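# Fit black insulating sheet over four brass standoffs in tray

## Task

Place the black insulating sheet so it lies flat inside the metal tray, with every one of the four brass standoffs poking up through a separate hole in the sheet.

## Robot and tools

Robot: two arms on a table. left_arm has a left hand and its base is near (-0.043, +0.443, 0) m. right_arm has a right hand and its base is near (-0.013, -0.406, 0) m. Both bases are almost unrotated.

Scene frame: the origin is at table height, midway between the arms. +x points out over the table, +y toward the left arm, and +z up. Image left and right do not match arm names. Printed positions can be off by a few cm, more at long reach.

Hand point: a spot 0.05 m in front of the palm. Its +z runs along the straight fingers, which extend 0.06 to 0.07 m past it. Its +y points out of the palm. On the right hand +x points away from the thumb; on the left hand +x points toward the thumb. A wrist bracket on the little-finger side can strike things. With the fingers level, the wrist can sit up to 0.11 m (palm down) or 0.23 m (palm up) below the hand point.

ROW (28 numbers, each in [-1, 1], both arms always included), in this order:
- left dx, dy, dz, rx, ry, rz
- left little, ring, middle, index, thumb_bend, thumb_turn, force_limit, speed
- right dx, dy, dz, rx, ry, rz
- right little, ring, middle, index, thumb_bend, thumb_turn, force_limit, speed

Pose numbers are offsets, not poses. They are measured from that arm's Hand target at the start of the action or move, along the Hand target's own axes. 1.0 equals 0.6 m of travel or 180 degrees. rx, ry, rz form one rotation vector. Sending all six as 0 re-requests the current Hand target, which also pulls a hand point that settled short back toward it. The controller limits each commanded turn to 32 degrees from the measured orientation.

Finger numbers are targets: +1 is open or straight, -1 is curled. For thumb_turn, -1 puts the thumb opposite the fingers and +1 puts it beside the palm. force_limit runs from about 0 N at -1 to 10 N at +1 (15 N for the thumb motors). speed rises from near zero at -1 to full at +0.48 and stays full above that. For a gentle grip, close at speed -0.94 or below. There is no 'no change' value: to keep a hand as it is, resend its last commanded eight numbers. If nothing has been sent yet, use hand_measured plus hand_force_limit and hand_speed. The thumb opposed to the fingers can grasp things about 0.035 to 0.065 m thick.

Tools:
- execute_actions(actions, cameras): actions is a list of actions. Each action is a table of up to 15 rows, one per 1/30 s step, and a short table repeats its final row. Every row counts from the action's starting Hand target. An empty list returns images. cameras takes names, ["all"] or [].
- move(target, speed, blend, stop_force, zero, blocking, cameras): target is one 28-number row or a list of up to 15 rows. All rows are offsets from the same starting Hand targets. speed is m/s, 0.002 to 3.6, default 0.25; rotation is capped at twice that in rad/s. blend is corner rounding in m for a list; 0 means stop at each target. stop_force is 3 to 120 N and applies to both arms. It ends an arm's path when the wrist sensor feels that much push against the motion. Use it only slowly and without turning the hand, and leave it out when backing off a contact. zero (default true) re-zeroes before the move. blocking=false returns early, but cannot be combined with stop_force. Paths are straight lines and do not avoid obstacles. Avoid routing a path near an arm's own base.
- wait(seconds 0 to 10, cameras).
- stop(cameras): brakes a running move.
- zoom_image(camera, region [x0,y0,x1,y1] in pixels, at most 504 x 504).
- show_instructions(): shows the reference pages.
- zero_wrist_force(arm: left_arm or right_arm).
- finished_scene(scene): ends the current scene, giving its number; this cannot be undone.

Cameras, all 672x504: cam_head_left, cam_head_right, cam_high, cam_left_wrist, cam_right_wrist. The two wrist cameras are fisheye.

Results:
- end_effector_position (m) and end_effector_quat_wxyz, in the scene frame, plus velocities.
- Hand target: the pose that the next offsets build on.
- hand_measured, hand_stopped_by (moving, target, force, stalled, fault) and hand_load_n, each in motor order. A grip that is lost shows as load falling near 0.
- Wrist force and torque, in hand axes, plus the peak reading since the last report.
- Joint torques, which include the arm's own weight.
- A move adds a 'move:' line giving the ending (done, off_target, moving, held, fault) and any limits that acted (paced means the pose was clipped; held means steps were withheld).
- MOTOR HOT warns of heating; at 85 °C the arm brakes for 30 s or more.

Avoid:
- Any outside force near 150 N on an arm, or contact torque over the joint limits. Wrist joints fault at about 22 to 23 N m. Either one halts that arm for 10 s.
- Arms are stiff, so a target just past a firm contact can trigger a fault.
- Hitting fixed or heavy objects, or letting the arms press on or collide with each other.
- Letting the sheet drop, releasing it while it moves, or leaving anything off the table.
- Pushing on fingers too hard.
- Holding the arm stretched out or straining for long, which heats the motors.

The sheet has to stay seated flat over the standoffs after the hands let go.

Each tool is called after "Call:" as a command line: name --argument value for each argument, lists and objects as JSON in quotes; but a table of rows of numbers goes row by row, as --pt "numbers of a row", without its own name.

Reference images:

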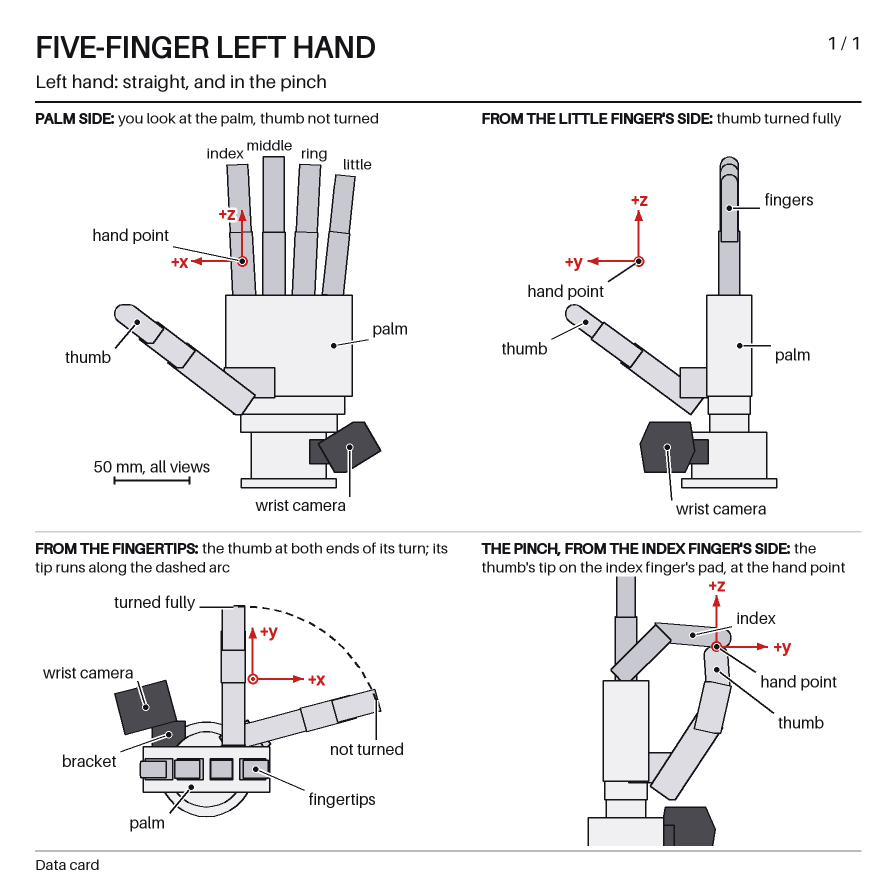

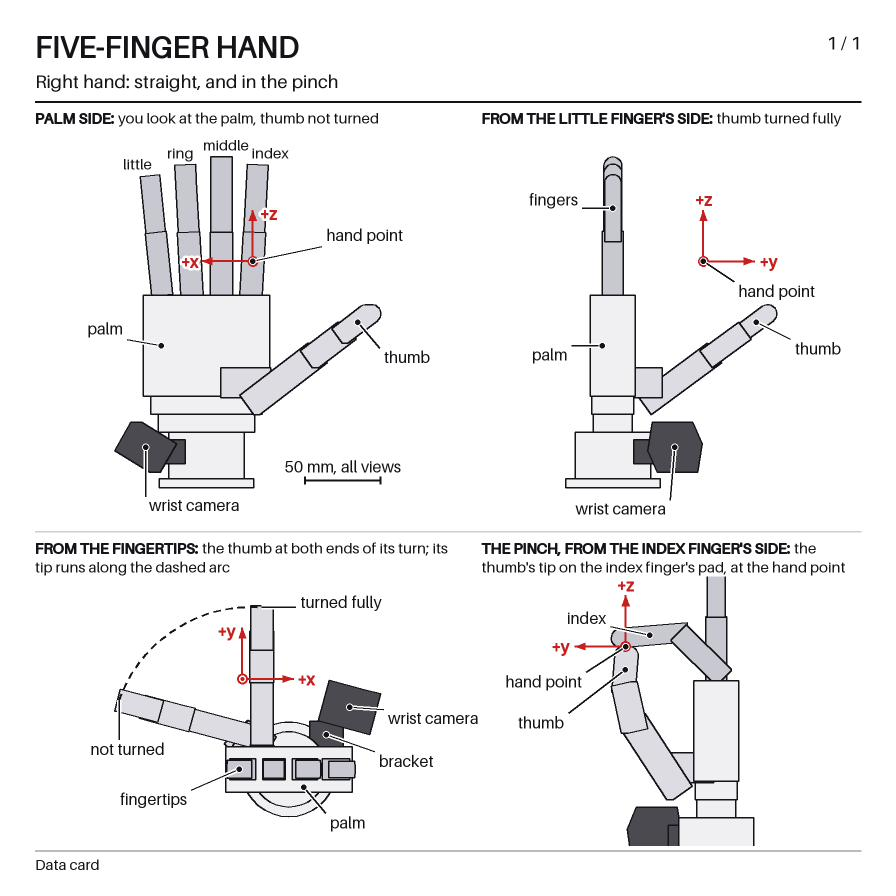

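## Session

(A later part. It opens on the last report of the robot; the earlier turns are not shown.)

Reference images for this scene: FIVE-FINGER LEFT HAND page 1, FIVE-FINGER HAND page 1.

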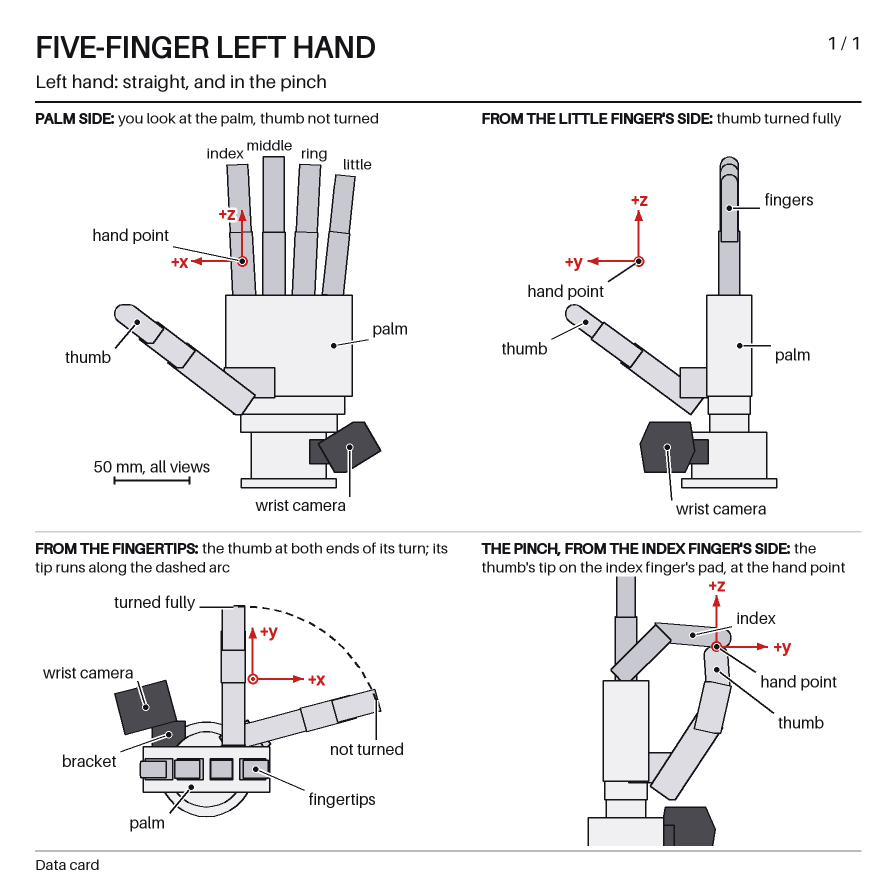

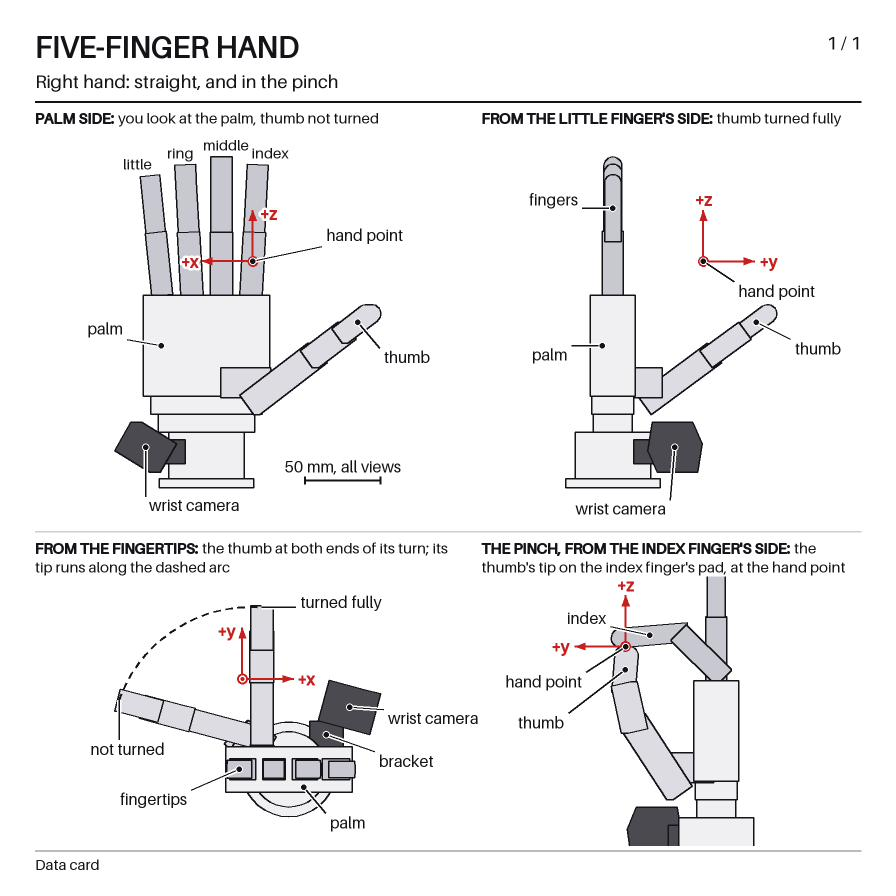

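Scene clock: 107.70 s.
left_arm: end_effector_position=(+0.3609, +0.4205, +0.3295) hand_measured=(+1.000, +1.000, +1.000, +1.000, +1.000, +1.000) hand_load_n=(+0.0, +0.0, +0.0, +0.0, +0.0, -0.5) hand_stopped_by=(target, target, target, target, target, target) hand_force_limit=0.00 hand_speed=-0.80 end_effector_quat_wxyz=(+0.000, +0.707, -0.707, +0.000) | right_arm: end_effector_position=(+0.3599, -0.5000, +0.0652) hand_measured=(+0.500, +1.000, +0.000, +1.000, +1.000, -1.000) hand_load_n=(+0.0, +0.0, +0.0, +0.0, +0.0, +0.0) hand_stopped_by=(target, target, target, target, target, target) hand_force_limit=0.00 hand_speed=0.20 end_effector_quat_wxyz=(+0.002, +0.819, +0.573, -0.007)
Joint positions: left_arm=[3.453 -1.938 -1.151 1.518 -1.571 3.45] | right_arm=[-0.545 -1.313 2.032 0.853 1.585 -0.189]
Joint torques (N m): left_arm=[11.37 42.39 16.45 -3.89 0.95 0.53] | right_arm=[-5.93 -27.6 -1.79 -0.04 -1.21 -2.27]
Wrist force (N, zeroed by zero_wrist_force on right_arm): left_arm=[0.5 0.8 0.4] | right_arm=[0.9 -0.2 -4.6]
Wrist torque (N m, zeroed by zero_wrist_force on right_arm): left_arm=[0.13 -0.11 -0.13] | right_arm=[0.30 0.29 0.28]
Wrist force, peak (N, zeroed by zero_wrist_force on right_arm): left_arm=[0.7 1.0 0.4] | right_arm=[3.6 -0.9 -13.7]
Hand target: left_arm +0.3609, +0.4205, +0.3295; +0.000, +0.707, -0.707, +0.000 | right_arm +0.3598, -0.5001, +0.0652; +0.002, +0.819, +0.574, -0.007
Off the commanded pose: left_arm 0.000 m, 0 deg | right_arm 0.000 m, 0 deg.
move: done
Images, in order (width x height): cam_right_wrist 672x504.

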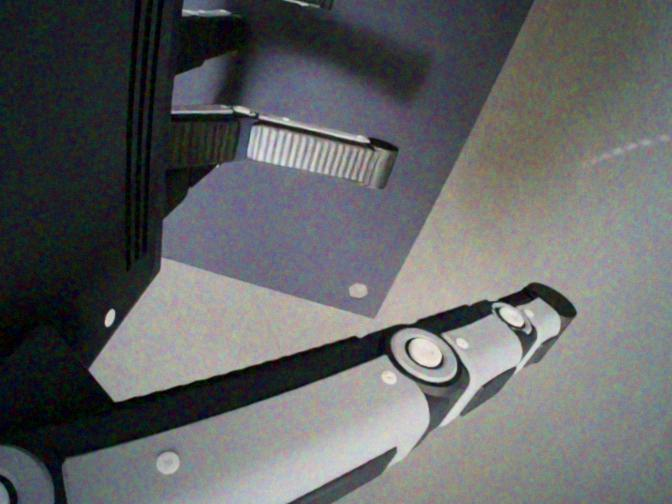

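Call:
move --target '[0,0,0,0,0,0,1,1,1,1,1,1,0,-0.8, -0.3757,-0.058,0.0058,0,0,-0.0444,0.5,1,0,1,1,-1,0,0.2]' --speed 0.12 --cameras '["cam_right_wrist","cam_high"]'

Scene clock: 116.20 s.
left_arm: end_effector_position=(+0.3609, +0.4205, +0.3295) hand_measured=(+1.000, +1.000, +1.000, +1.000, +1.000, +1.000) hand_load_n=(+0.0, +0.0, +0.0, +0.0, +0.0, +0.0) hand_stopped_by=(target, target, target, target, target, target) hand_force_limit=0.00 hand_speed=-0.80 end_effector_quat_wxyz=(+0.000, +0.707, -0.707, +0.000) | right_arm: end_effector_position=(+0.2500, -0.6999, +0.0650) hand_measured=(+0.500, +1.000, +0.000, +1.000, +1.000, -1.000) hand_load_n=(+0.0, -0.5, +0.0, +0.0, +0.0, +0.0) hand_stopped_by=(target, target, target, target, target, target) hand_force_limit=0.00 hand_speed=0.20 end_effector_quat_wxyz=(+0.002, +0.777, +0.629, -0.007)
Joint positions: left_arm=[3.453 -1.938 -1.151 1.518 -1.571 3.45] | right_arm=[-1.289 -1.325 2.046 0.842 1.582 -1.072]
Joint torques (N m): left_arm=[13.73 42.93 16.16 -4.01 0.67 0.33] | right_arm=[-6.37 -13.26 -23.09 2.75 -0.98 -2.04]
Wrist force (N, zeroed by zero_wrist_force on right_arm): left_arm=[0.2 0.6 0.4] | right_arm=[2.0 0.5 -7.1]
Wrist torque (N m, zeroed by zero_wrist_force on right_arm): left_arm=[0.10 -0.06 -0.15] | right_arm=[0.42 0.36 0.35]
Wrist force, peak (N, zeroed by zero_wrist_force on right_arm): left_arm=[0.4 1.1 0.4] | right_arm=[1.8 0.5 -7.2]
Hand target: left_arm +0.3609, +0.4205, +0.3295; +0.000, +0.707, -0.707, +0.000 | right_arm +0.2500, -0.7000, +0.0650; +0.002, +0.777, +0.629, -0.007
Off the commanded pose: left_arm 0.000 m, 0 deg | right_arm 0.000 m, 0 deg.
move: done
Images, in order (width x height): cam_high 672x504, cam_right_wrist 672x504.

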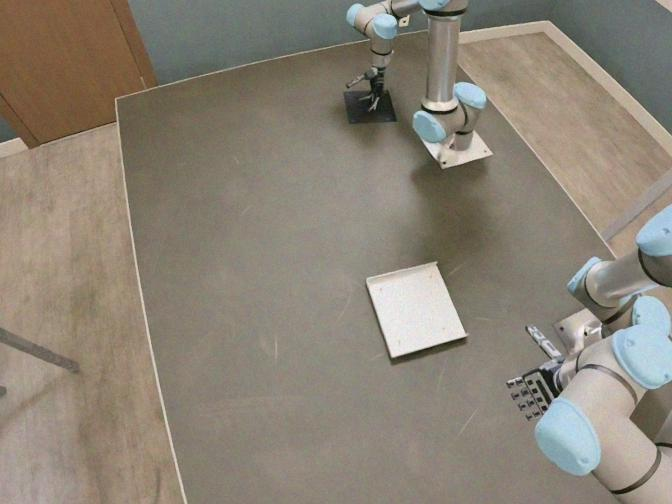

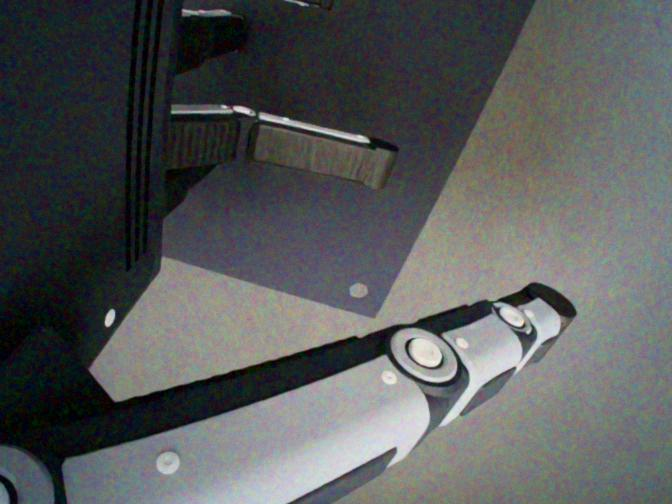

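Call:
move --target '[0,0,0,0,0,0,1,1,1,1,1,1,0,-0.8, -0.216,-0.2948,0.0047,0,0,-0.0333,0.5,1,0,1,1,-1,0,0.2]' --speed 0.12

Scene clock: 124.83 s.
left_arm: end_effector_position=(+0.3609, +0.4205, +0.3295) hand_measured=(+1.000, +1.000, +1.000, +1.000, +1.000, +1.000) hand_load_n=(+0.0, +0.5, +0.0, +0.0, -0.5, +0.0) hand_stopped_by=(target, target, target, target, target, target) hand_force_limit=0.00 hand_speed=-0.80 end_effector_quat_wxyz=(+0.000, +0.707, -0.707, +0.000) | right_arm: end_effector_position=(+0.0501, -0.7899, +0.0650) hand_measured=(+0.500, +1.000, +0.000, +1.000, +1.000, -1.000) hand_load_n=(+0.0, -1.5, +0.0, +0.0, +0.0, +0.0) hand_stopped_by=(target, target, target, target, target, target) hand_force_limit=0.00 hand_speed=0.20 end_effector_quat_wxyz=(+0.001, +0.743, +0.669, -0.007)
Joint positions: left_arm=[3.453 -1.938 -1.151 1.518 -1.571 3.45] | right_arm=[-1.951 -1.29 1.995 0.852 1.575 -1.839]
Joint torques (N m): left_arm=[10.39 42.77 17.14 -3.82 0.97 0.3] | right_arm=[-7.03 -14.98 -23.73 3.35 -1.4 -2.44]
Wrist force (N, zeroed by zero_wrist_force on right_arm): left_arm=[0.5 0.6 0.3] | right_arm=[0.5 1.3 -5.6]
Wrist torque (N m, zeroed by zero_wrist_force on right_arm): left_arm=[0.11 -0.11 -0.12] | right_arm=[0.25 0.30 0.31]
Wrist force, peak (N, zeroed by zero_wrist_force on right_arm): left_arm=[0.6 0.9 0.5] | right_arm=[2.1 0.4 -7.6]
Hand target: left_arm +0.3609, +0.4205, +0.3295; +0.000, +0.707, -0.707, +0.000 | right_arm +0.0500, -0.7899, +0.0650; +0.001, +0.743, +0.669, -0.007
Off the commanded pose: left_arm 0.000 m, 0 deg | right_arm 0.000 m, 0 deg.
move: done

Call:
move --target '[0,0,0,0,0,0,1,1,1,1,1,1,0,-0.8, -0.0307,-0.4173,0.0037,0,0,-0.0333,0.5,1,0,1,1,-1,0,0.2]' --speed 0.12 --cameras '["cam_right_wrist","cam_high","cam_head_right"]'

Call:
zoom_image --camera "cam_high" --region '[350, 30, 540, 150]'

Scene clock: 131.77 s.
left_arm: end_effector_position=(+0.3609, +0.4205, +0.3295) hand_measured=(+1.000, +1.000, +1.000, +1.000, +1.000, +1.000) hand_load_n=(+0.0, +0.0, +0.0, +0.0, +0.0, +0.0) hand_stopped_by=(target, target, target, target, target, target) hand_force_limit=0.00 hand_speed=-0.80 end_effector_quat_wxyz=(+0.000, +0.707, -0.707, +0.000) | right_arm: end_effector_position=(-0.2008, -0.7820, +0.0648) hand_measured=(+0.500, +1.000, +0.000, +1.000, +1.000, -1.000) hand_load_n=(-0.5, -2.5, +0.0, +0.0, +0.0, +0.0) hand_stopped_by=(target, target, target, target, target, target) hand_force_limit=0.00 hand_speed=0.20 end_effector_quat_wxyz=(+0.001, +0.707, +0.707, -0.007)
Joint positions: left_arm=[3.453 -1.938 -1.151 1.518 -1.571 3.45] | right_arm=[-2.524 -1.13 1.757 0.929 1.566 -2.516]
Joint torques (N m): left_arm=[11.2 43.35 17.9 -4.05 1 0.23] | right_arm=[-7.16 -19.69 -23.16 3.06 -1.07 -2.14]
Wrist force (N, zeroed by zero_wrist_force on right_arm): left_arm=[0.4 0.8 0.5] | right_arm=[0.1 2.4 -7.9]
Wrist torque (N m, zeroed by zero_wrist_force on right_arm): left_arm=[0.12 -0.09 -0.14] | right_arm=[0.37 0.24 0.33]
Wrist force, peak (N, zeroed by zero_wrist_force on right_arm): left_arm=[0.7 1.0 0.5] | right_arm=[0.1 2.4 -7.9]
Hand target: left_arm +0.3609, +0.4205, +0.3295; +0.000, +0.707, -0.707, +0.000 | right_arm -0.2009, -0.7820, +0.0648; +0.001, +0.707, +0.707, -0.007
Off the commanded pose: left_arm 0.000 m, 0 deg | right_arm 0.000 m, 0 deg.
move: done
Images, in order (width x height): cam_head_right 672x504, cam_high 672x504, cam_right_wrist 672x504.

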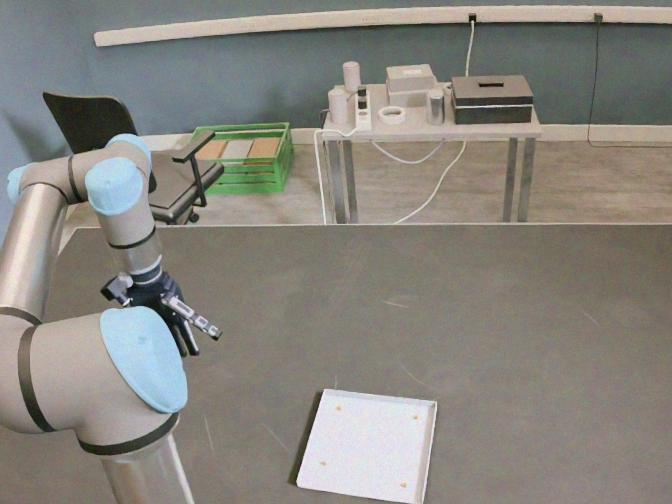

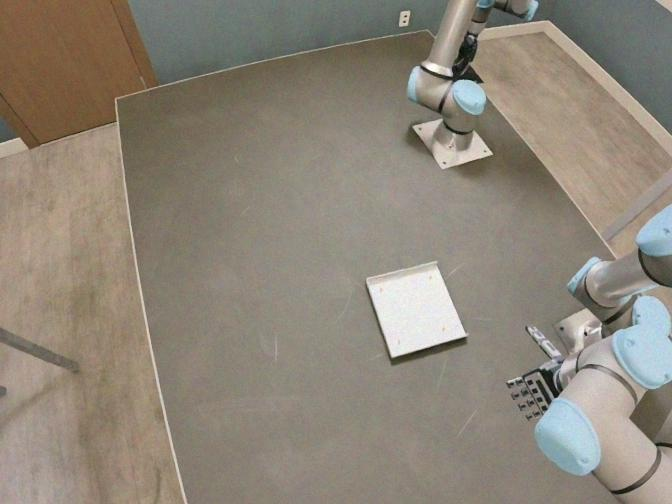

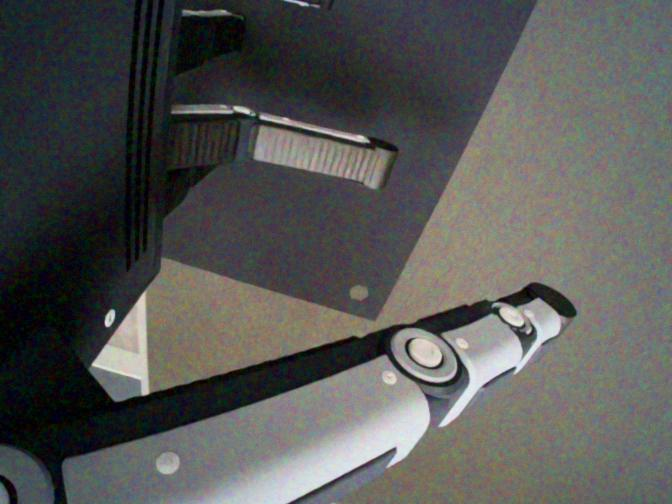

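Scaled by 2.653.

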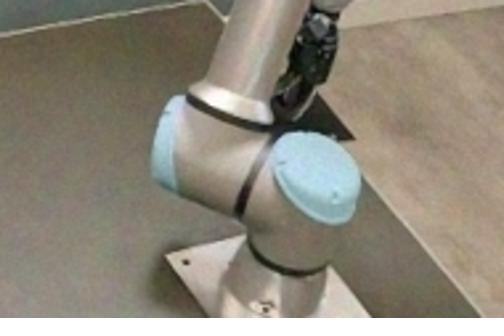

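Call:
move --pt "0 0 0 0 0 0 1 1 1 1 1 1 0 -0.8 -0.0017 -0.0013 -0.1417 0 0 0 0.5 1 0 1 1 -1 0 0.2" --pt "0 0 0 0 0 0 1 1 1 1 1 1 0 -0.8 0.0367 -0.3332 -0.1392 -0.0029 0.0036 0 -1 -1 0 0 1 -1 0 0.2" --speed '[0.15,0.25]' --cameras '["cam_right_wrist","cam_high"]'

Call:
zoom_image --camera "cam_high" --region '[400, 0, 590, 120]'

Scene clock: 149.70 s.
left_arm: end_effector_position=(+0.3609, +0.4205, +0.3295) hand_measured=(+1.000, +1.000, +1.000, +1.000, +1.000, +1.000) hand_load_n=(+0.0, +0.0, +0.0, +0.0, +0.0, +0.0) hand_stopped_by=(target, target, target, target, target, target) hand_force_limit=0.00 hand_speed=-0.80 end_effector_quat_wxyz=(+0.000, +0.707, -0.707, +0.000) | right_arm: end_effector_position=(-0.4001, -0.7589, +0.1498) hand_measured=(-1.000, -1.000, +0.000, +0.000, +1.000, -1.000) hand_load_n=(+0.0, +0.0, +0.0, +0.0, +0.0, +0.0) hand_stopped_by=(target, target, target, target, target, target) hand_force_limit=0.00 hand_speed=0.20 end_effector_quat_wxyz=(+0.000, +0.707, +0.707, +0.000)
Joint positions: left_arm=[3.453 -1.938 -1.151 1.518 -1.571 3.45] | right_arm=[-2.77 -0.925 1.189 1.308 1.57 -2.762]
Joint torques (N m): left_arm=[12.43 42.12 17.67 -3.96 0.63 -0.23] | right_arm=[-5.66 -34.49 -27.75 4.09 1.26 -2.19]
Wrist force (N, zeroed by zero_wrist_force on right_arm): left_arm=[0.4 0.8 0.4] | right_arm=[0.0 -0.2 0.3]
Wrist torque (N m, zeroed by zero_wrist_force on right_arm): left_arm=[0.12 -0.09 -0.14] | right_arm=[-0.01 0.01 0.19]
Wrist force, peak (N, zeroed by zero_wrist_force on right_arm): left_arm=[0.5 1.2 0.3] | right_arm=[0.1 2.7 -8.3]
Hand target: left_arm +0.3609, +0.4205, +0.3295; +0.000, +0.707, -0.707, +0.000 | right_arm -0.4001, -0.7589, +0.1498; +0.000, +0.707, +0.707, +0.000
Off the commanded pose: left_arm 0.000 m, 0 deg | right_arm 0.000 m, 0 deg.
move: done
Images, in order (width x height): cam_high 672x504, cam_right_wrist 672x504.

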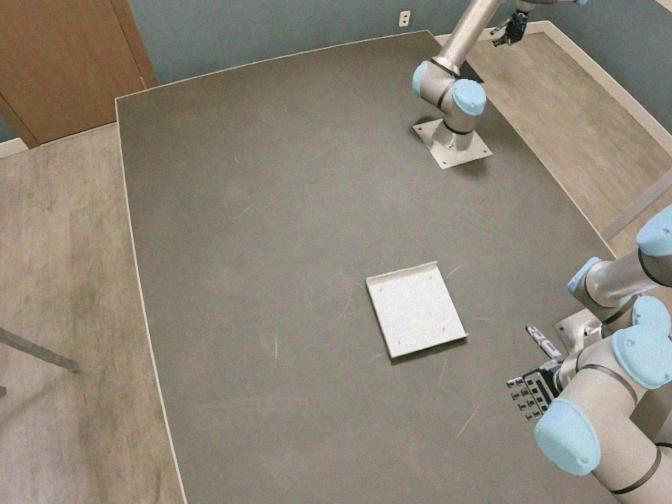

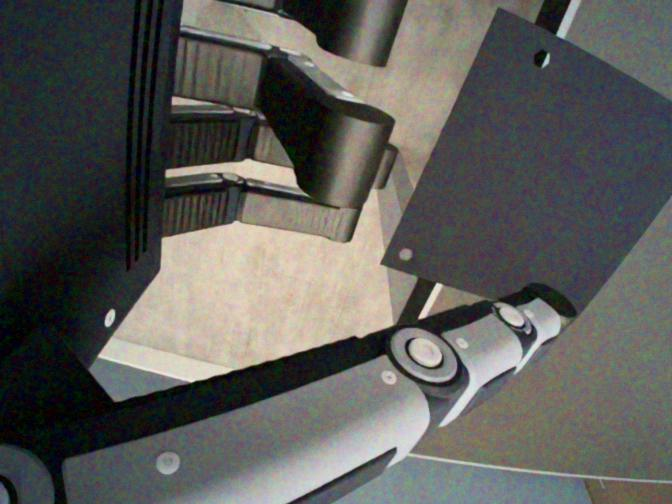

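Scaled by 2.653.

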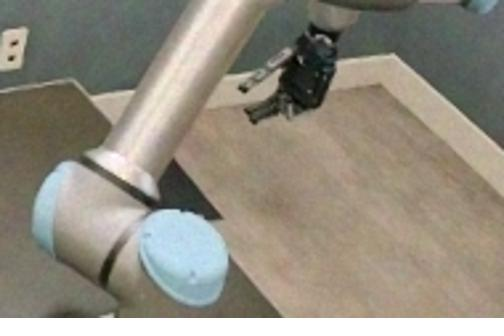

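Call:
move --pt "0 0 0 0 0 0 1 1 1 1 1 1 0 -0.8 -0.0018 0.0002 0.2447 0 0 0.0183 -1 -1 0 0 1 -1 0 0.2" --pt "0 0 0 0 0 0 1 1 1 1 1 1 0 -0.8 -0.0052 0.1452 0.2447 0 0 0.0183 -1 -1 0 0 1 -1 0 0.2" --speed '[0.2,0.06]' --cameras '["cam_right_wrist"]'

Scene clock: 167.87 s.
left_arm: end_effector_position=(+0.3609, +0.4205, +0.3295) hand_measured=(+1.000, +1.000, +1.000, +1.000, +1.000, +1.000) hand_load_n=(+0.0, +0.0, +0.0, -0.5, +0.0, +0.0) hand_stopped_by=(target, target, target, target, target, target) hand_force_limit=0.00 hand_speed=-0.80 end_effector_quat_wxyz=(+0.000, +0.707, -0.707, +0.000) | right_arm: end_effector_position=(-0.3130, -0.7621, +0.0030) hand_measured=(-1.000, -1.000, +0.000, +0.000, +1.000, -1.000) hand_load_n=(+0.0, +0.0, +0.0, +0.5, +0.0, +0.0) hand_stopped_by=(target, target, target, target, target, target) hand_force_limit=0.00 hand_speed=0.20 end_effector_quat_wxyz=(+0.000, +0.727, +0.686, +0.000)
Joint positions: left_arm=[3.453 -1.938 -1.151 1.518 -1.571 3.45] | right_arm=[-2.699 -0.919 1.601 0.889 1.57 -2.633]
Joint torques (N m): left_arm=[10.04 42.41 20.58 -4.09 0.72 -0.65] | right_arm=[6.58 -43.51 -2.1 0.41 -1.09 2.67]
Wrist force (N, zeroed by zero_wrist_force on right_arm): left_arm=[0.5 0.7 0.5] | right_arm=[0.2 -0.2 0.1]
Wrist torque (N m, zeroed by zero_wrist_force on right_arm): left_arm=[0.12 -0.11 -0.13] | right_arm=[-0.02 -0.02 0.03]
Wrist force, peak (N, zeroed by zero_wrist_force on right_arm): left_arm=[0.7 0.8 0.8] | right_arm=[0.0 -0.1 1.2]
Hand target: left_arm +0.3609, +0.4205, +0.3295; +0.000, +0.707, -0.707, +0.000 | right_arm -0.3129, -0.7621, +0.0030; +0.000, +0.727, +0.686, +0.000
Off the commanded pose: left_arm 0.000 m, 0 deg | right_arm 0.000 m, 0 deg.
move: done
Images, in order (width x height): cam_right_wrist 672x504.

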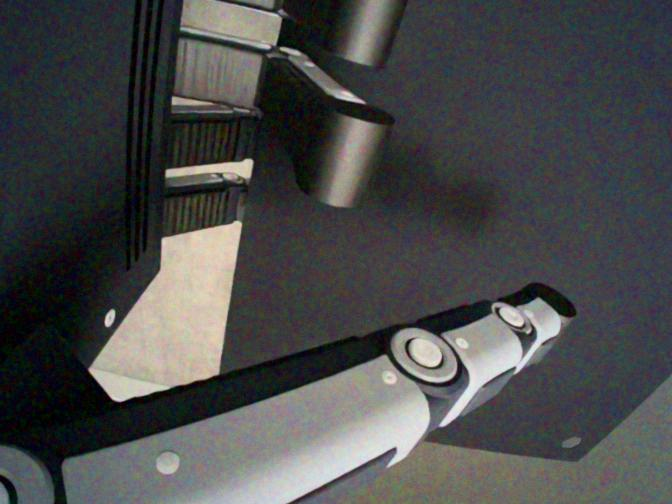

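Call:
execute_actions --actions '[[[0,0,0,0,0,0,1,1,1,1,1,1,0,-0.8, 0,0,0,0,0,0,-1,-1,0,0,0,-1,-0.3,0.2]]]' --cameras '[]'

Call:
move --target '[0,0,0,0,0,0,1,1,1,1,1,1,0,-0.8, 0,0,0,0,0,0,-1,-1,-0.5,-0.5,0,-1,-0.3,-0.93]' --cameras '["cam_right_wrist"]'

Call:
wait --seconds 1 --cameras '["cam_right_wrist"]'

Scene clock: 173.07 s.
left_arm: end_effector_position=(+0.3609, +0.4205, +0.3295) hand_measured=(+1.000, +1.000, +1.000, +1.000, +1.000, +1.000) hand_load_n=(+0.0, +0.0, +0.0, +0.0, +0.0, +0.0) hand_stopped_by=(target, target, target, target, target, target) hand_force_limit=0.00 hand_speed=-0.80 end_effector_quat_wxyz=(+0.000, +0.707, -0.707, +0.000) | right_arm: end_effector_position=(-0.3129, -0.7621, +0.0030) hand_measured=(-1.000, -1.000, +0.000, +0.000, +0.000, -1.000) hand_load_n=(+0.0, +0.0, +0.0, +0.5, +0.0, +0.0) hand_stopped_by=(target, target, target, target, target, target) hand_force_limit=-0.30 hand_speed=0.20 end_effector_quat_wxyz=(+0.000, +0.727, +0.686, +0.000)
Joint positions: left_arm=[3.453 -1.938 -1.151 1.518 -1.571 3.45] | right_arm=[-2.698 -0.919 1.601 0.889 1.57 -2.633]
Joint torques (N m): left_arm=[10.32 43.16 17.67 -3.8 0.87 -0.48] | right_arm=[5.98 -44.23 -2.69 1.28 -0.96 2.68]
Wrist force (N, zeroed by zero_wrist_force on right_arm): left_arm=[0.5 0.8 0.3] | right_arm=[0.2 -0.1 0.1]
Wrist torque (N m, zeroed by zero_wrist_force on right_arm): left_arm=[0.13 -0.11 -0.13] | right_arm=[-0.01 -0.02 0.03]
Wrist force, peak (N, zeroed by zero_wrist_force on right_arm): left_arm=[0.6 1.1 0.5] | right_arm=[-0.1 -0.3 0.3]
Hand target: left_arm +0.3609, +0.4205, +0.3295; +0.000, +0.707, -0.707, +0.000 | right_arm -0.3129, -0.7621, +0.0030; +0.000, +0.727, +0.686, +0.000
Off the commanded pose: left_arm 0.000 m, 0 deg | right_arm 0.000 m, 0 deg.
No camera images: "cameras" was empty.

Scene clock: 174.50 s.
left_arm: end_effector_position=(+0.3609, +0.4205, +0.3295) hand_measured=(+1.000, +1.000, +1.000, +1.000, +1.000, +1.000) hand_load_n=(+0.0, +0.0, +0.0, +0.0, -0.5, +0.0) hand_stopped_by=(target, target, target, target, target, target) hand_force_limit=0.00 hand_speed=-0.80 end_effector_quat_wxyz=(+0.000, +0.707, -0.707, +0.000) | right_arm: end_effector_position=(-0.3129, -0.7621, +0.0030) hand_measured=(-1.000, -1.000, -0.162, -0.228, +0.000, -1.000) hand_load_n=(+0.0, +0.0, +3.5, +3.5, +1.0, -0.5) hand_stopped_by=(target, target, force, force, target, target) hand_force_limit=-0.30 hand_speed=-0.93 end_effector_quat_wxyz=(+0.000, +0.727, +0.686, +0.000)
Joint positions: left_arm=[3.453 -1.938 -1.151 1.518 -1.571 3.45] | right_arm=[-2.698 -0.919 1.601 0.889 1.57 -2.633]
Joint torques (N m): left_arm=[9.71 42.43 19.28 -4.09 0.96 -0.66] | right_arm=[5.5 -43.33 -2.7 4.56 -1.07 2.13]
Wrist force (N, zeroed by zero_wrist_force on right_arm): left_arm=[0.5 0.5 0.4] | right_arm=[-0.1 -8.1 2.0]
Wrist torque (N m, zeroed by zero_wrist_force on right_arm): left_arm=[0.09 -0.10 -0.12] | right_arm=[-0.04 -0.07 -0.17]
Wrist force, peak (N, zeroed by zero_wrist_force on right_arm): left_arm=[0.4 0.9 0.6] | right_arm=[-0.2 -8.3 2.6]
Hand target: left_arm +0.3609, +0.4205, +0.3295; +0.000, +0.707, -0.707, +0.000 | right_arm -0.3129, -0.7621, +0.0030; +0.000, +0.727, +0.686, +0.000
Off the commanded pose: left_arm 0.000 m, 0 deg | right_arm 0.000 m, 0 deg.
move: done
Images, in order (width x height): cam_right_wrist 672x504.

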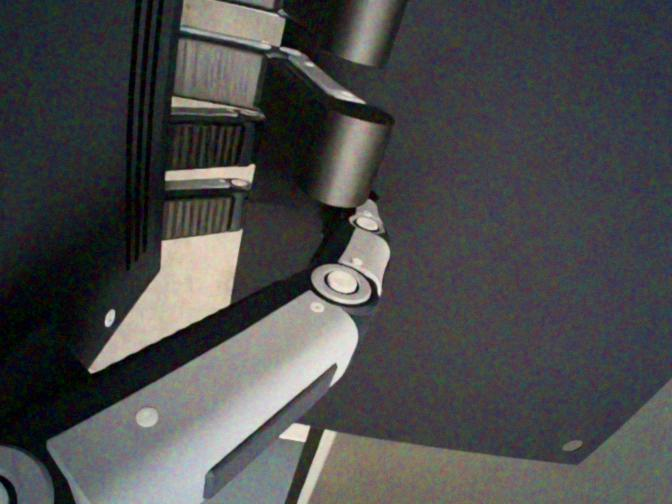

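Scene clock: 175.50 s.
left_arm: end_effector_position=(+0.3609, +0.4205, +0.3295) hand_measured=(+1.000, +1.000, +1.000, +1.000, +1.000, +1.000) hand_load_n=(+0.0, +0.0, +0.0, +0.0, +0.0, +0.0) hand_stopped_by=(target, target, target, target, target, target) hand_force_limit=0.00 hand_speed=-0.80 end_effector_quat_wxyz=(+0.000, +0.707, -0.707, +0.000) | right_arm: end_effector_position=(-0.3129, -0.7621, +0.0030) hand_measured=(-1.000, -1.000, -0.162, -0.228, +0.000, -1.000) hand_load_n=(+0.0, +0.0, +3.5, +4.0, +0.5, +0.0) hand_stopped_by=(target, target, force, force, target, target) hand_force_limit=-0.30 hand_speed=-0.93 end_effector_quat_wxyz=(+0.000, +0.727, +0.686, +0.000)
Joint positions: left_arm=[3.453 -1.938 -1.151 1.518 -1.571 3.45] | right_arm=[-2.698 -0.919 1.601 0.889 1.57 -2.633]
Joint torques (N m): left_arm=[10.82 40.83 18.55 -4.11 1.02 -0.68] | right_arm=[5.48 -41.81 -3.81 6.45 -1.11 1.44]
Wrist force (N, zeroed by zero_wrist_force on right_arm): left_arm=[0.4 0.6 0.5] | right_arm=[-0.2 -8.0 1.8]
Wrist torque (N m, zeroed by zero_wrist_force on right_arm): left_arm=[0.09 -0.09 -0.13] | right_arm=[-0.02 -0.05 -0.17]
Wrist force, peak (N, zeroed by zero_wrist_force on right_arm): left_arm=[0.5 1.0 0.4] | right_arm=[-0.2 -8.1 2.2]
Hand target: left_arm +0.3609, +0.4205, +0.3295; +0.000, +0.707, -0.707, +0.000 | right_arm -0.3129, -0.7621, +0.0030; +0.000, +0.727, +0.686, +0.000
Off the commanded pose: left_arm 0.000 m, 0 deg | right_arm 0.000 m, 0 deg.
wait: 1.00 s; at rest by 0.17 s
Images, in order (width x height): cam_right_wrist 672x504.

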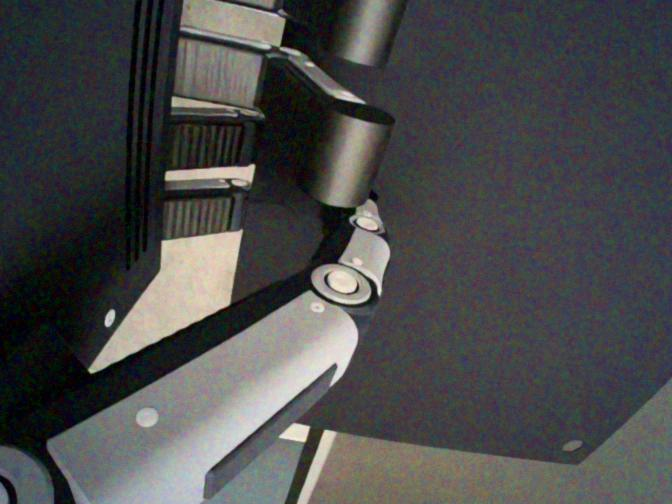

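Call:
move --target '[0,0,0,0,0,0,1,1,1,1,1,1,0,-0.8, 0,-0.0067,0,0,0,0,-1,-1,-0.5,-0.5,0,-1,-0.3,-0.93]' --speed 0.03

Call:
move --target '[0,0,0,0,0,0,1,1,1,1,1,1,0,-0.8, 0,0,0,0,0,0,-1,-1,-0.52,-0.52,0,-1,-0.25,-0.93]' --cameras '["cam_right_wrist"]'

Scene clock: 179.27 s.
left_arm: end_effector_position=(+0.3609, +0.4205, +0.3295) hand_measured=(+1.000, +1.000, +1.000, +1.000, +1.000, +1.000) hand_load_n=(+0.0, +0.0, +0.0, +0.0, +0.0, +0.0) hand_stopped_by=(target, target, target, target, target, target) hand_force_limit=0.00 hand_speed=-0.80 end_effector_quat_wxyz=(+0.000, +0.707, -0.707, +0.000) | right_arm: end_effector_position=(-0.3168, -0.7619, +0.0030) hand_measured=(-1.000, -1.000, -0.162, -0.228, +0.000, -1.000) hand_load_n=(+0.0, +0.0, +0.0, +3.5, +1.0, +0.0) hand_stopped_by=(target, target, force, force, target, target) hand_force_limit=-0.30 hand_speed=-0.93 end_effector_quat_wxyz=(+0.000, +0.727, +0.686, +0.000)
Joint positions: left_arm=[3.453 -1.938 -1.151 1.518 -1.571 3.45] | right_arm=[-2.702 -0.914 1.592 0.893 1.57 -2.637]
Joint torques (N m): left_arm=[10.88 41.2 18.09 -4.03 1.01 -0.68] | right_arm=[-5.48 -30.63 -25.52 4.65 -1.01 -1.92]
Wrist force (N, zeroed by zero_wrist_force on right_arm): left_arm=[0.3 0.8 0.4] | right_arm=[0.1 0.0 0.3]
Wrist torque (N m, zeroed by zero_wrist_force on right_arm): left_arm=[0.14 -0.07 -0.15] | right_arm=[0.00 -0.02 0.04]
Wrist force, peak (N, zeroed by zero_wrist_force on right_arm): left_arm=[0.6 0.9 0.9] | right_arm=[-0.3 -8.4 2.1]
Hand target: left_arm +0.3609, +0.4205, +0.3295; +0.000, +0.707, -0.707, +0.000 | right_arm -0.3169, -0.7619, +0.0030; +0.000, +0.727, +0.686, +0.000
Off the commanded pose: left_arm 0.000 m, 0 deg | right_arm 0.000 m, 0 deg.
move: done

Scene clock: 179.83 s.
left_arm: end_effector_position=(+0.3609, +0.4205, +0.3295) hand_measured=(+1.000, +1.000, +1.000, +1.000, +1.000, +1.000) hand_load_n=(+0.0, +0.0, +0.0, +0.0, +0.0, +0.0) hand_stopped_by=(target, target, target, target, target, target) hand_force_limit=0.00 hand_speed=-0.80 end_effector_quat_wxyz=(+0.000, +0.707, -0.707, +0.000) | right_arm: end_effector_position=(-0.3169, -0.7619, +0.0030) hand_measured=(-1.000, -1.000, -0.220, -0.228, +0.000, -1.000) hand_load_n=(+0.0, +0.0, +4.0, +3.5, +1.0, +0.0) hand_stopped_by=(target, target, force, force, target, target) hand_force_limit=-0.25 hand_speed=-0.93 end_effector_quat_wxyz=(+0.000, +0.727, +0.686, +0.000)
Joint positions: left_arm=[3.453 -1.938 -1.151 1.518 -1.571 3.45] | right_arm=[-2.703 -0.914 1.591 0.894 1.57 -2.637]
Joint torques (N m): left_arm=[11.34 42.65 18.91 -4.14 0.73 -0.85] | right_arm=[-6.62 -30.6 -23.87 4.45 -0.83 -1.65]
Wrist force (N, zeroed by zero_wrist_force on right_arm): left_arm=[0.4 0.8 0.6] | right_arm=[0.1 -0.1 0.3]
Wrist torque (N m, zeroed by zero_wrist_force on right_arm): left_arm=[0.11 -0.08 -0.14] | right_arm=[-0.01 0.00 0.02]
Wrist force, peak (N, zeroed by zero_wrist_force on right_arm): left_arm=[0.6 1.0 0.5] | right_arm=[0.2 -0.2 0.4]
Hand target: left_arm +0.3609, +0.4205, +0.3295; +0.000, +0.707, -0.707, +0.000 | right_arm -0.3169, -0.7619, +0.0030; +0.000, +0.727, +0.686, +0.000
Off the commanded pose: left_arm 0.000 m, 0 deg | right_arm 0.000 m, 0 deg.
move: done
Images, in order (width x height): cam_right_wrist 672x504.

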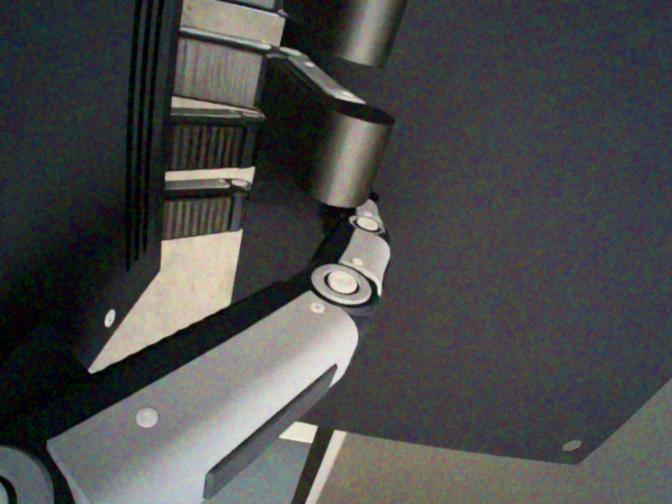

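Call:
move --pt "0 0 0 0 0 0 1 1 1 1 1 1 0 -0.8 0 0 -0.245 0 0 0 -1 -1 -0.52 -0.52 0 -1 -0.25 -0.93" --pt "0 0 0 0 0 0 1 1 1 1 1 1 0 -0.8 -0.1258 0.3693 -0.245 0 0 0 -1 -1 -0.52 -0.52 0 -1 -0.25 -0.93" --pt "0 0 0 0 0 0 1 1 1 1 1 1 0 -0.8 0.09 0.9245 -0.245 0 0 0 -1 -1 -0.52 -0.52 0 -1 -0.25 -0.93" --speed '[0.15,0.3,0.3]' --blend '[0.03,0.06,0]' --cameras '["cam_right_wrist"]'

Call:
zoom_image --camera "cam_right_wrist" --region '[170, 0, 672, 504]'

Scene clock: 203.97 s.
left_arm: end_effector_position=(+0.3609, +0.4205, +0.3295) hand_measured=(+1.000, +1.000, +1.000, +1.000, +1.000, +1.000) hand_load_n=(+0.0, +0.0, +0.0, +0.0, +0.0, +0.0) hand_stopped_by=(target, target, target, target, target, target) hand_force_limit=0.00 hand_speed=-0.80 end_effector_quat_wxyz=(+0.000, +0.707, -0.707, +0.000) | right_arm: end_effector_position=(+0.2398, -0.7401, +0.1503) hand_measured=(-1.000, -1.000, -0.220, -0.228, +0.000, -1.000) hand_load_n=(+0.0, +0.0, +4.0, +3.5, +1.5, +0.0) hand_stopped_by=(target, target, force, force, target, target) hand_force_limit=-0.25 hand_speed=-0.93 end_effector_quat_wxyz=(+0.000, +0.727, +0.686, +0.000)
Joint positions: left_arm=[3.453 -1.938 -1.151 1.518 -1.571 3.45] | right_arm=[-1.385 -1.377 1.851 1.096 1.57 -1.32]
Joint torques (N m): left_arm=[13.3 41.82 20.69 -3.99 0.71 -0.85] | right_arm=[6.22 -15.22 -26.4 4.35 1.89 2.64]
Wrist force (N, zeroed by zero_wrist_force on right_arm): left_arm=[0.4 0.9 0.4] | right_arm=[0.1 -0.3 0.0]
Wrist torque (N m, zeroed by zero_wrist_force on right_arm): left_arm=[0.14 -0.10 -0.14] | right_arm=[-0.02 -0.06 0.02]
Wrist force, peak (N, zeroed by zero_wrist_force on right_arm): left_arm=[0.7 1.1 0.5] | right_arm=[0.7 -1.1 -1.0]
Hand target: left_arm +0.3609, +0.4205, +0.3295; +0.000, +0.707, -0.707, +0.000 | right_arm +0.2399, -0.7401, +0.1503; +0.000, +0.727, +0.686, +0.000
Off the commanded pose: left_arm 0.000 m, 0 deg | right_arm 0.000 m, 0 deg.
move: done
Images, in order (width x height): cam_right_wrist 672x504.

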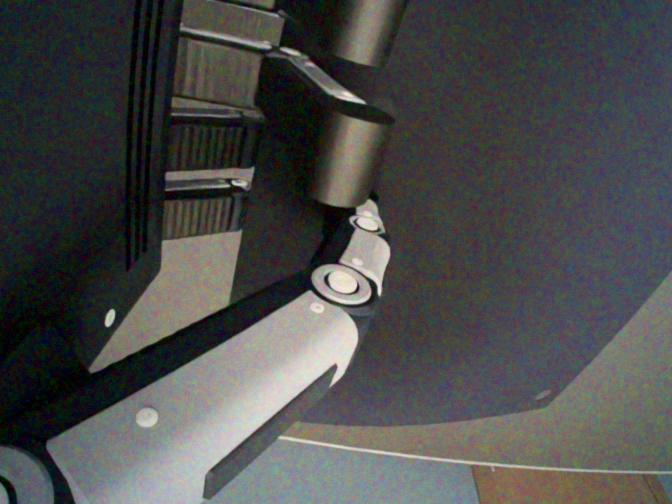

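Scaled by 1.000.

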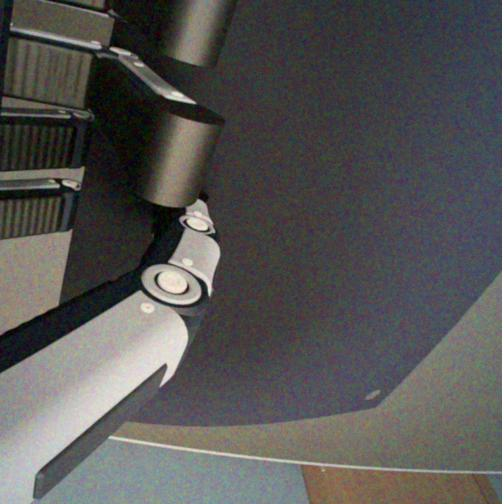

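Call:
move --pt "0 0 0 0 0 0 1 1 1 1 1 1 0 -0.8 0.4167 0.2765 0 0 0 0 -1 -1 -0.52 -0.52 0 -1 -0.25 -0.93" --pt "0 0 0 0 0 0 1 1 1 1 1 1 0 -0.8 0.9343 0.28 0 0 0 0.0194 -1 -1 -0.52 -0.52 0 -1 -0.25 -0.93" --speed 0.3 --blend '[0.06,0]'

Scene clock: 211.60 s.
left_arm: end_effector_position=(+0.3609, +0.4205, +0.3295) hand_measured=(+1.000, +1.000, +1.000, +1.000, +1.000, +1.000) hand_load_n=(+0.0, +0.0, +0.0, +0.0, +0.0, +0.0) hand_stopped_by=(target, target, target, target, target, target) hand_force_limit=0.00 hand_speed=-0.80 end_effector_quat_wxyz=(+0.000, +0.707, -0.707, +0.000) | right_arm: end_effector_position=(+0.4400, -0.1902, +0.1502) hand_measured=(-1.000, -1.000, -0.220, -0.228, +0.000, -1.000) hand_load_n=(+0.0, +0.0, +4.0, +3.5, +1.0, +0.0) hand_stopped_by=(target, target, force, force, target, target) hand_force_limit=-0.25 hand_speed=-0.93 end_effector_quat_wxyz=(+0.000, +0.748, +0.664, +0.000)
Joint positions: left_arm=[3.453 -1.938 -1.151 1.518 -1.571 3.45] | right_arm=[0.275 -1.116 1.492 1.195 1.571 0.401]
Joint torques (N m): left_arm=[11.02 42.05 19.24 -3.9 0.82 -0.65] | right_arm=[7.07 -27.23 -26.83 4.29 1.72 2.59]
Wrist force (N, zeroed by zero_wrist_force on right_arm): left_arm=[0.5 0.8 0.6] | right_arm=[0.2 0.0 -0.4]
Wrist torque (N m, zeroed by zero_wrist_force on right_arm): left_arm=[0.12 -0.10 -0.13] | right_arm=[0.04 0.02 0.00]
Wrist force, peak (N, zeroed by zero_wrist_force on right_arm): left_arm=[0.7 1.0 0.6] | right_arm=[1.5 -0.3 -0.1]
Hand target: left_arm +0.3609, +0.4205, +0.3295; +0.000, +0.707, -0.707, +0.000 | right_arm +0.4401, -0.1902, +0.1502; +0.000, +0.748, +0.664, +0.000
Off the commanded pose: left_arm 0.000 m, 0 deg | right_arm 0.000 m, 0 deg.
move: done


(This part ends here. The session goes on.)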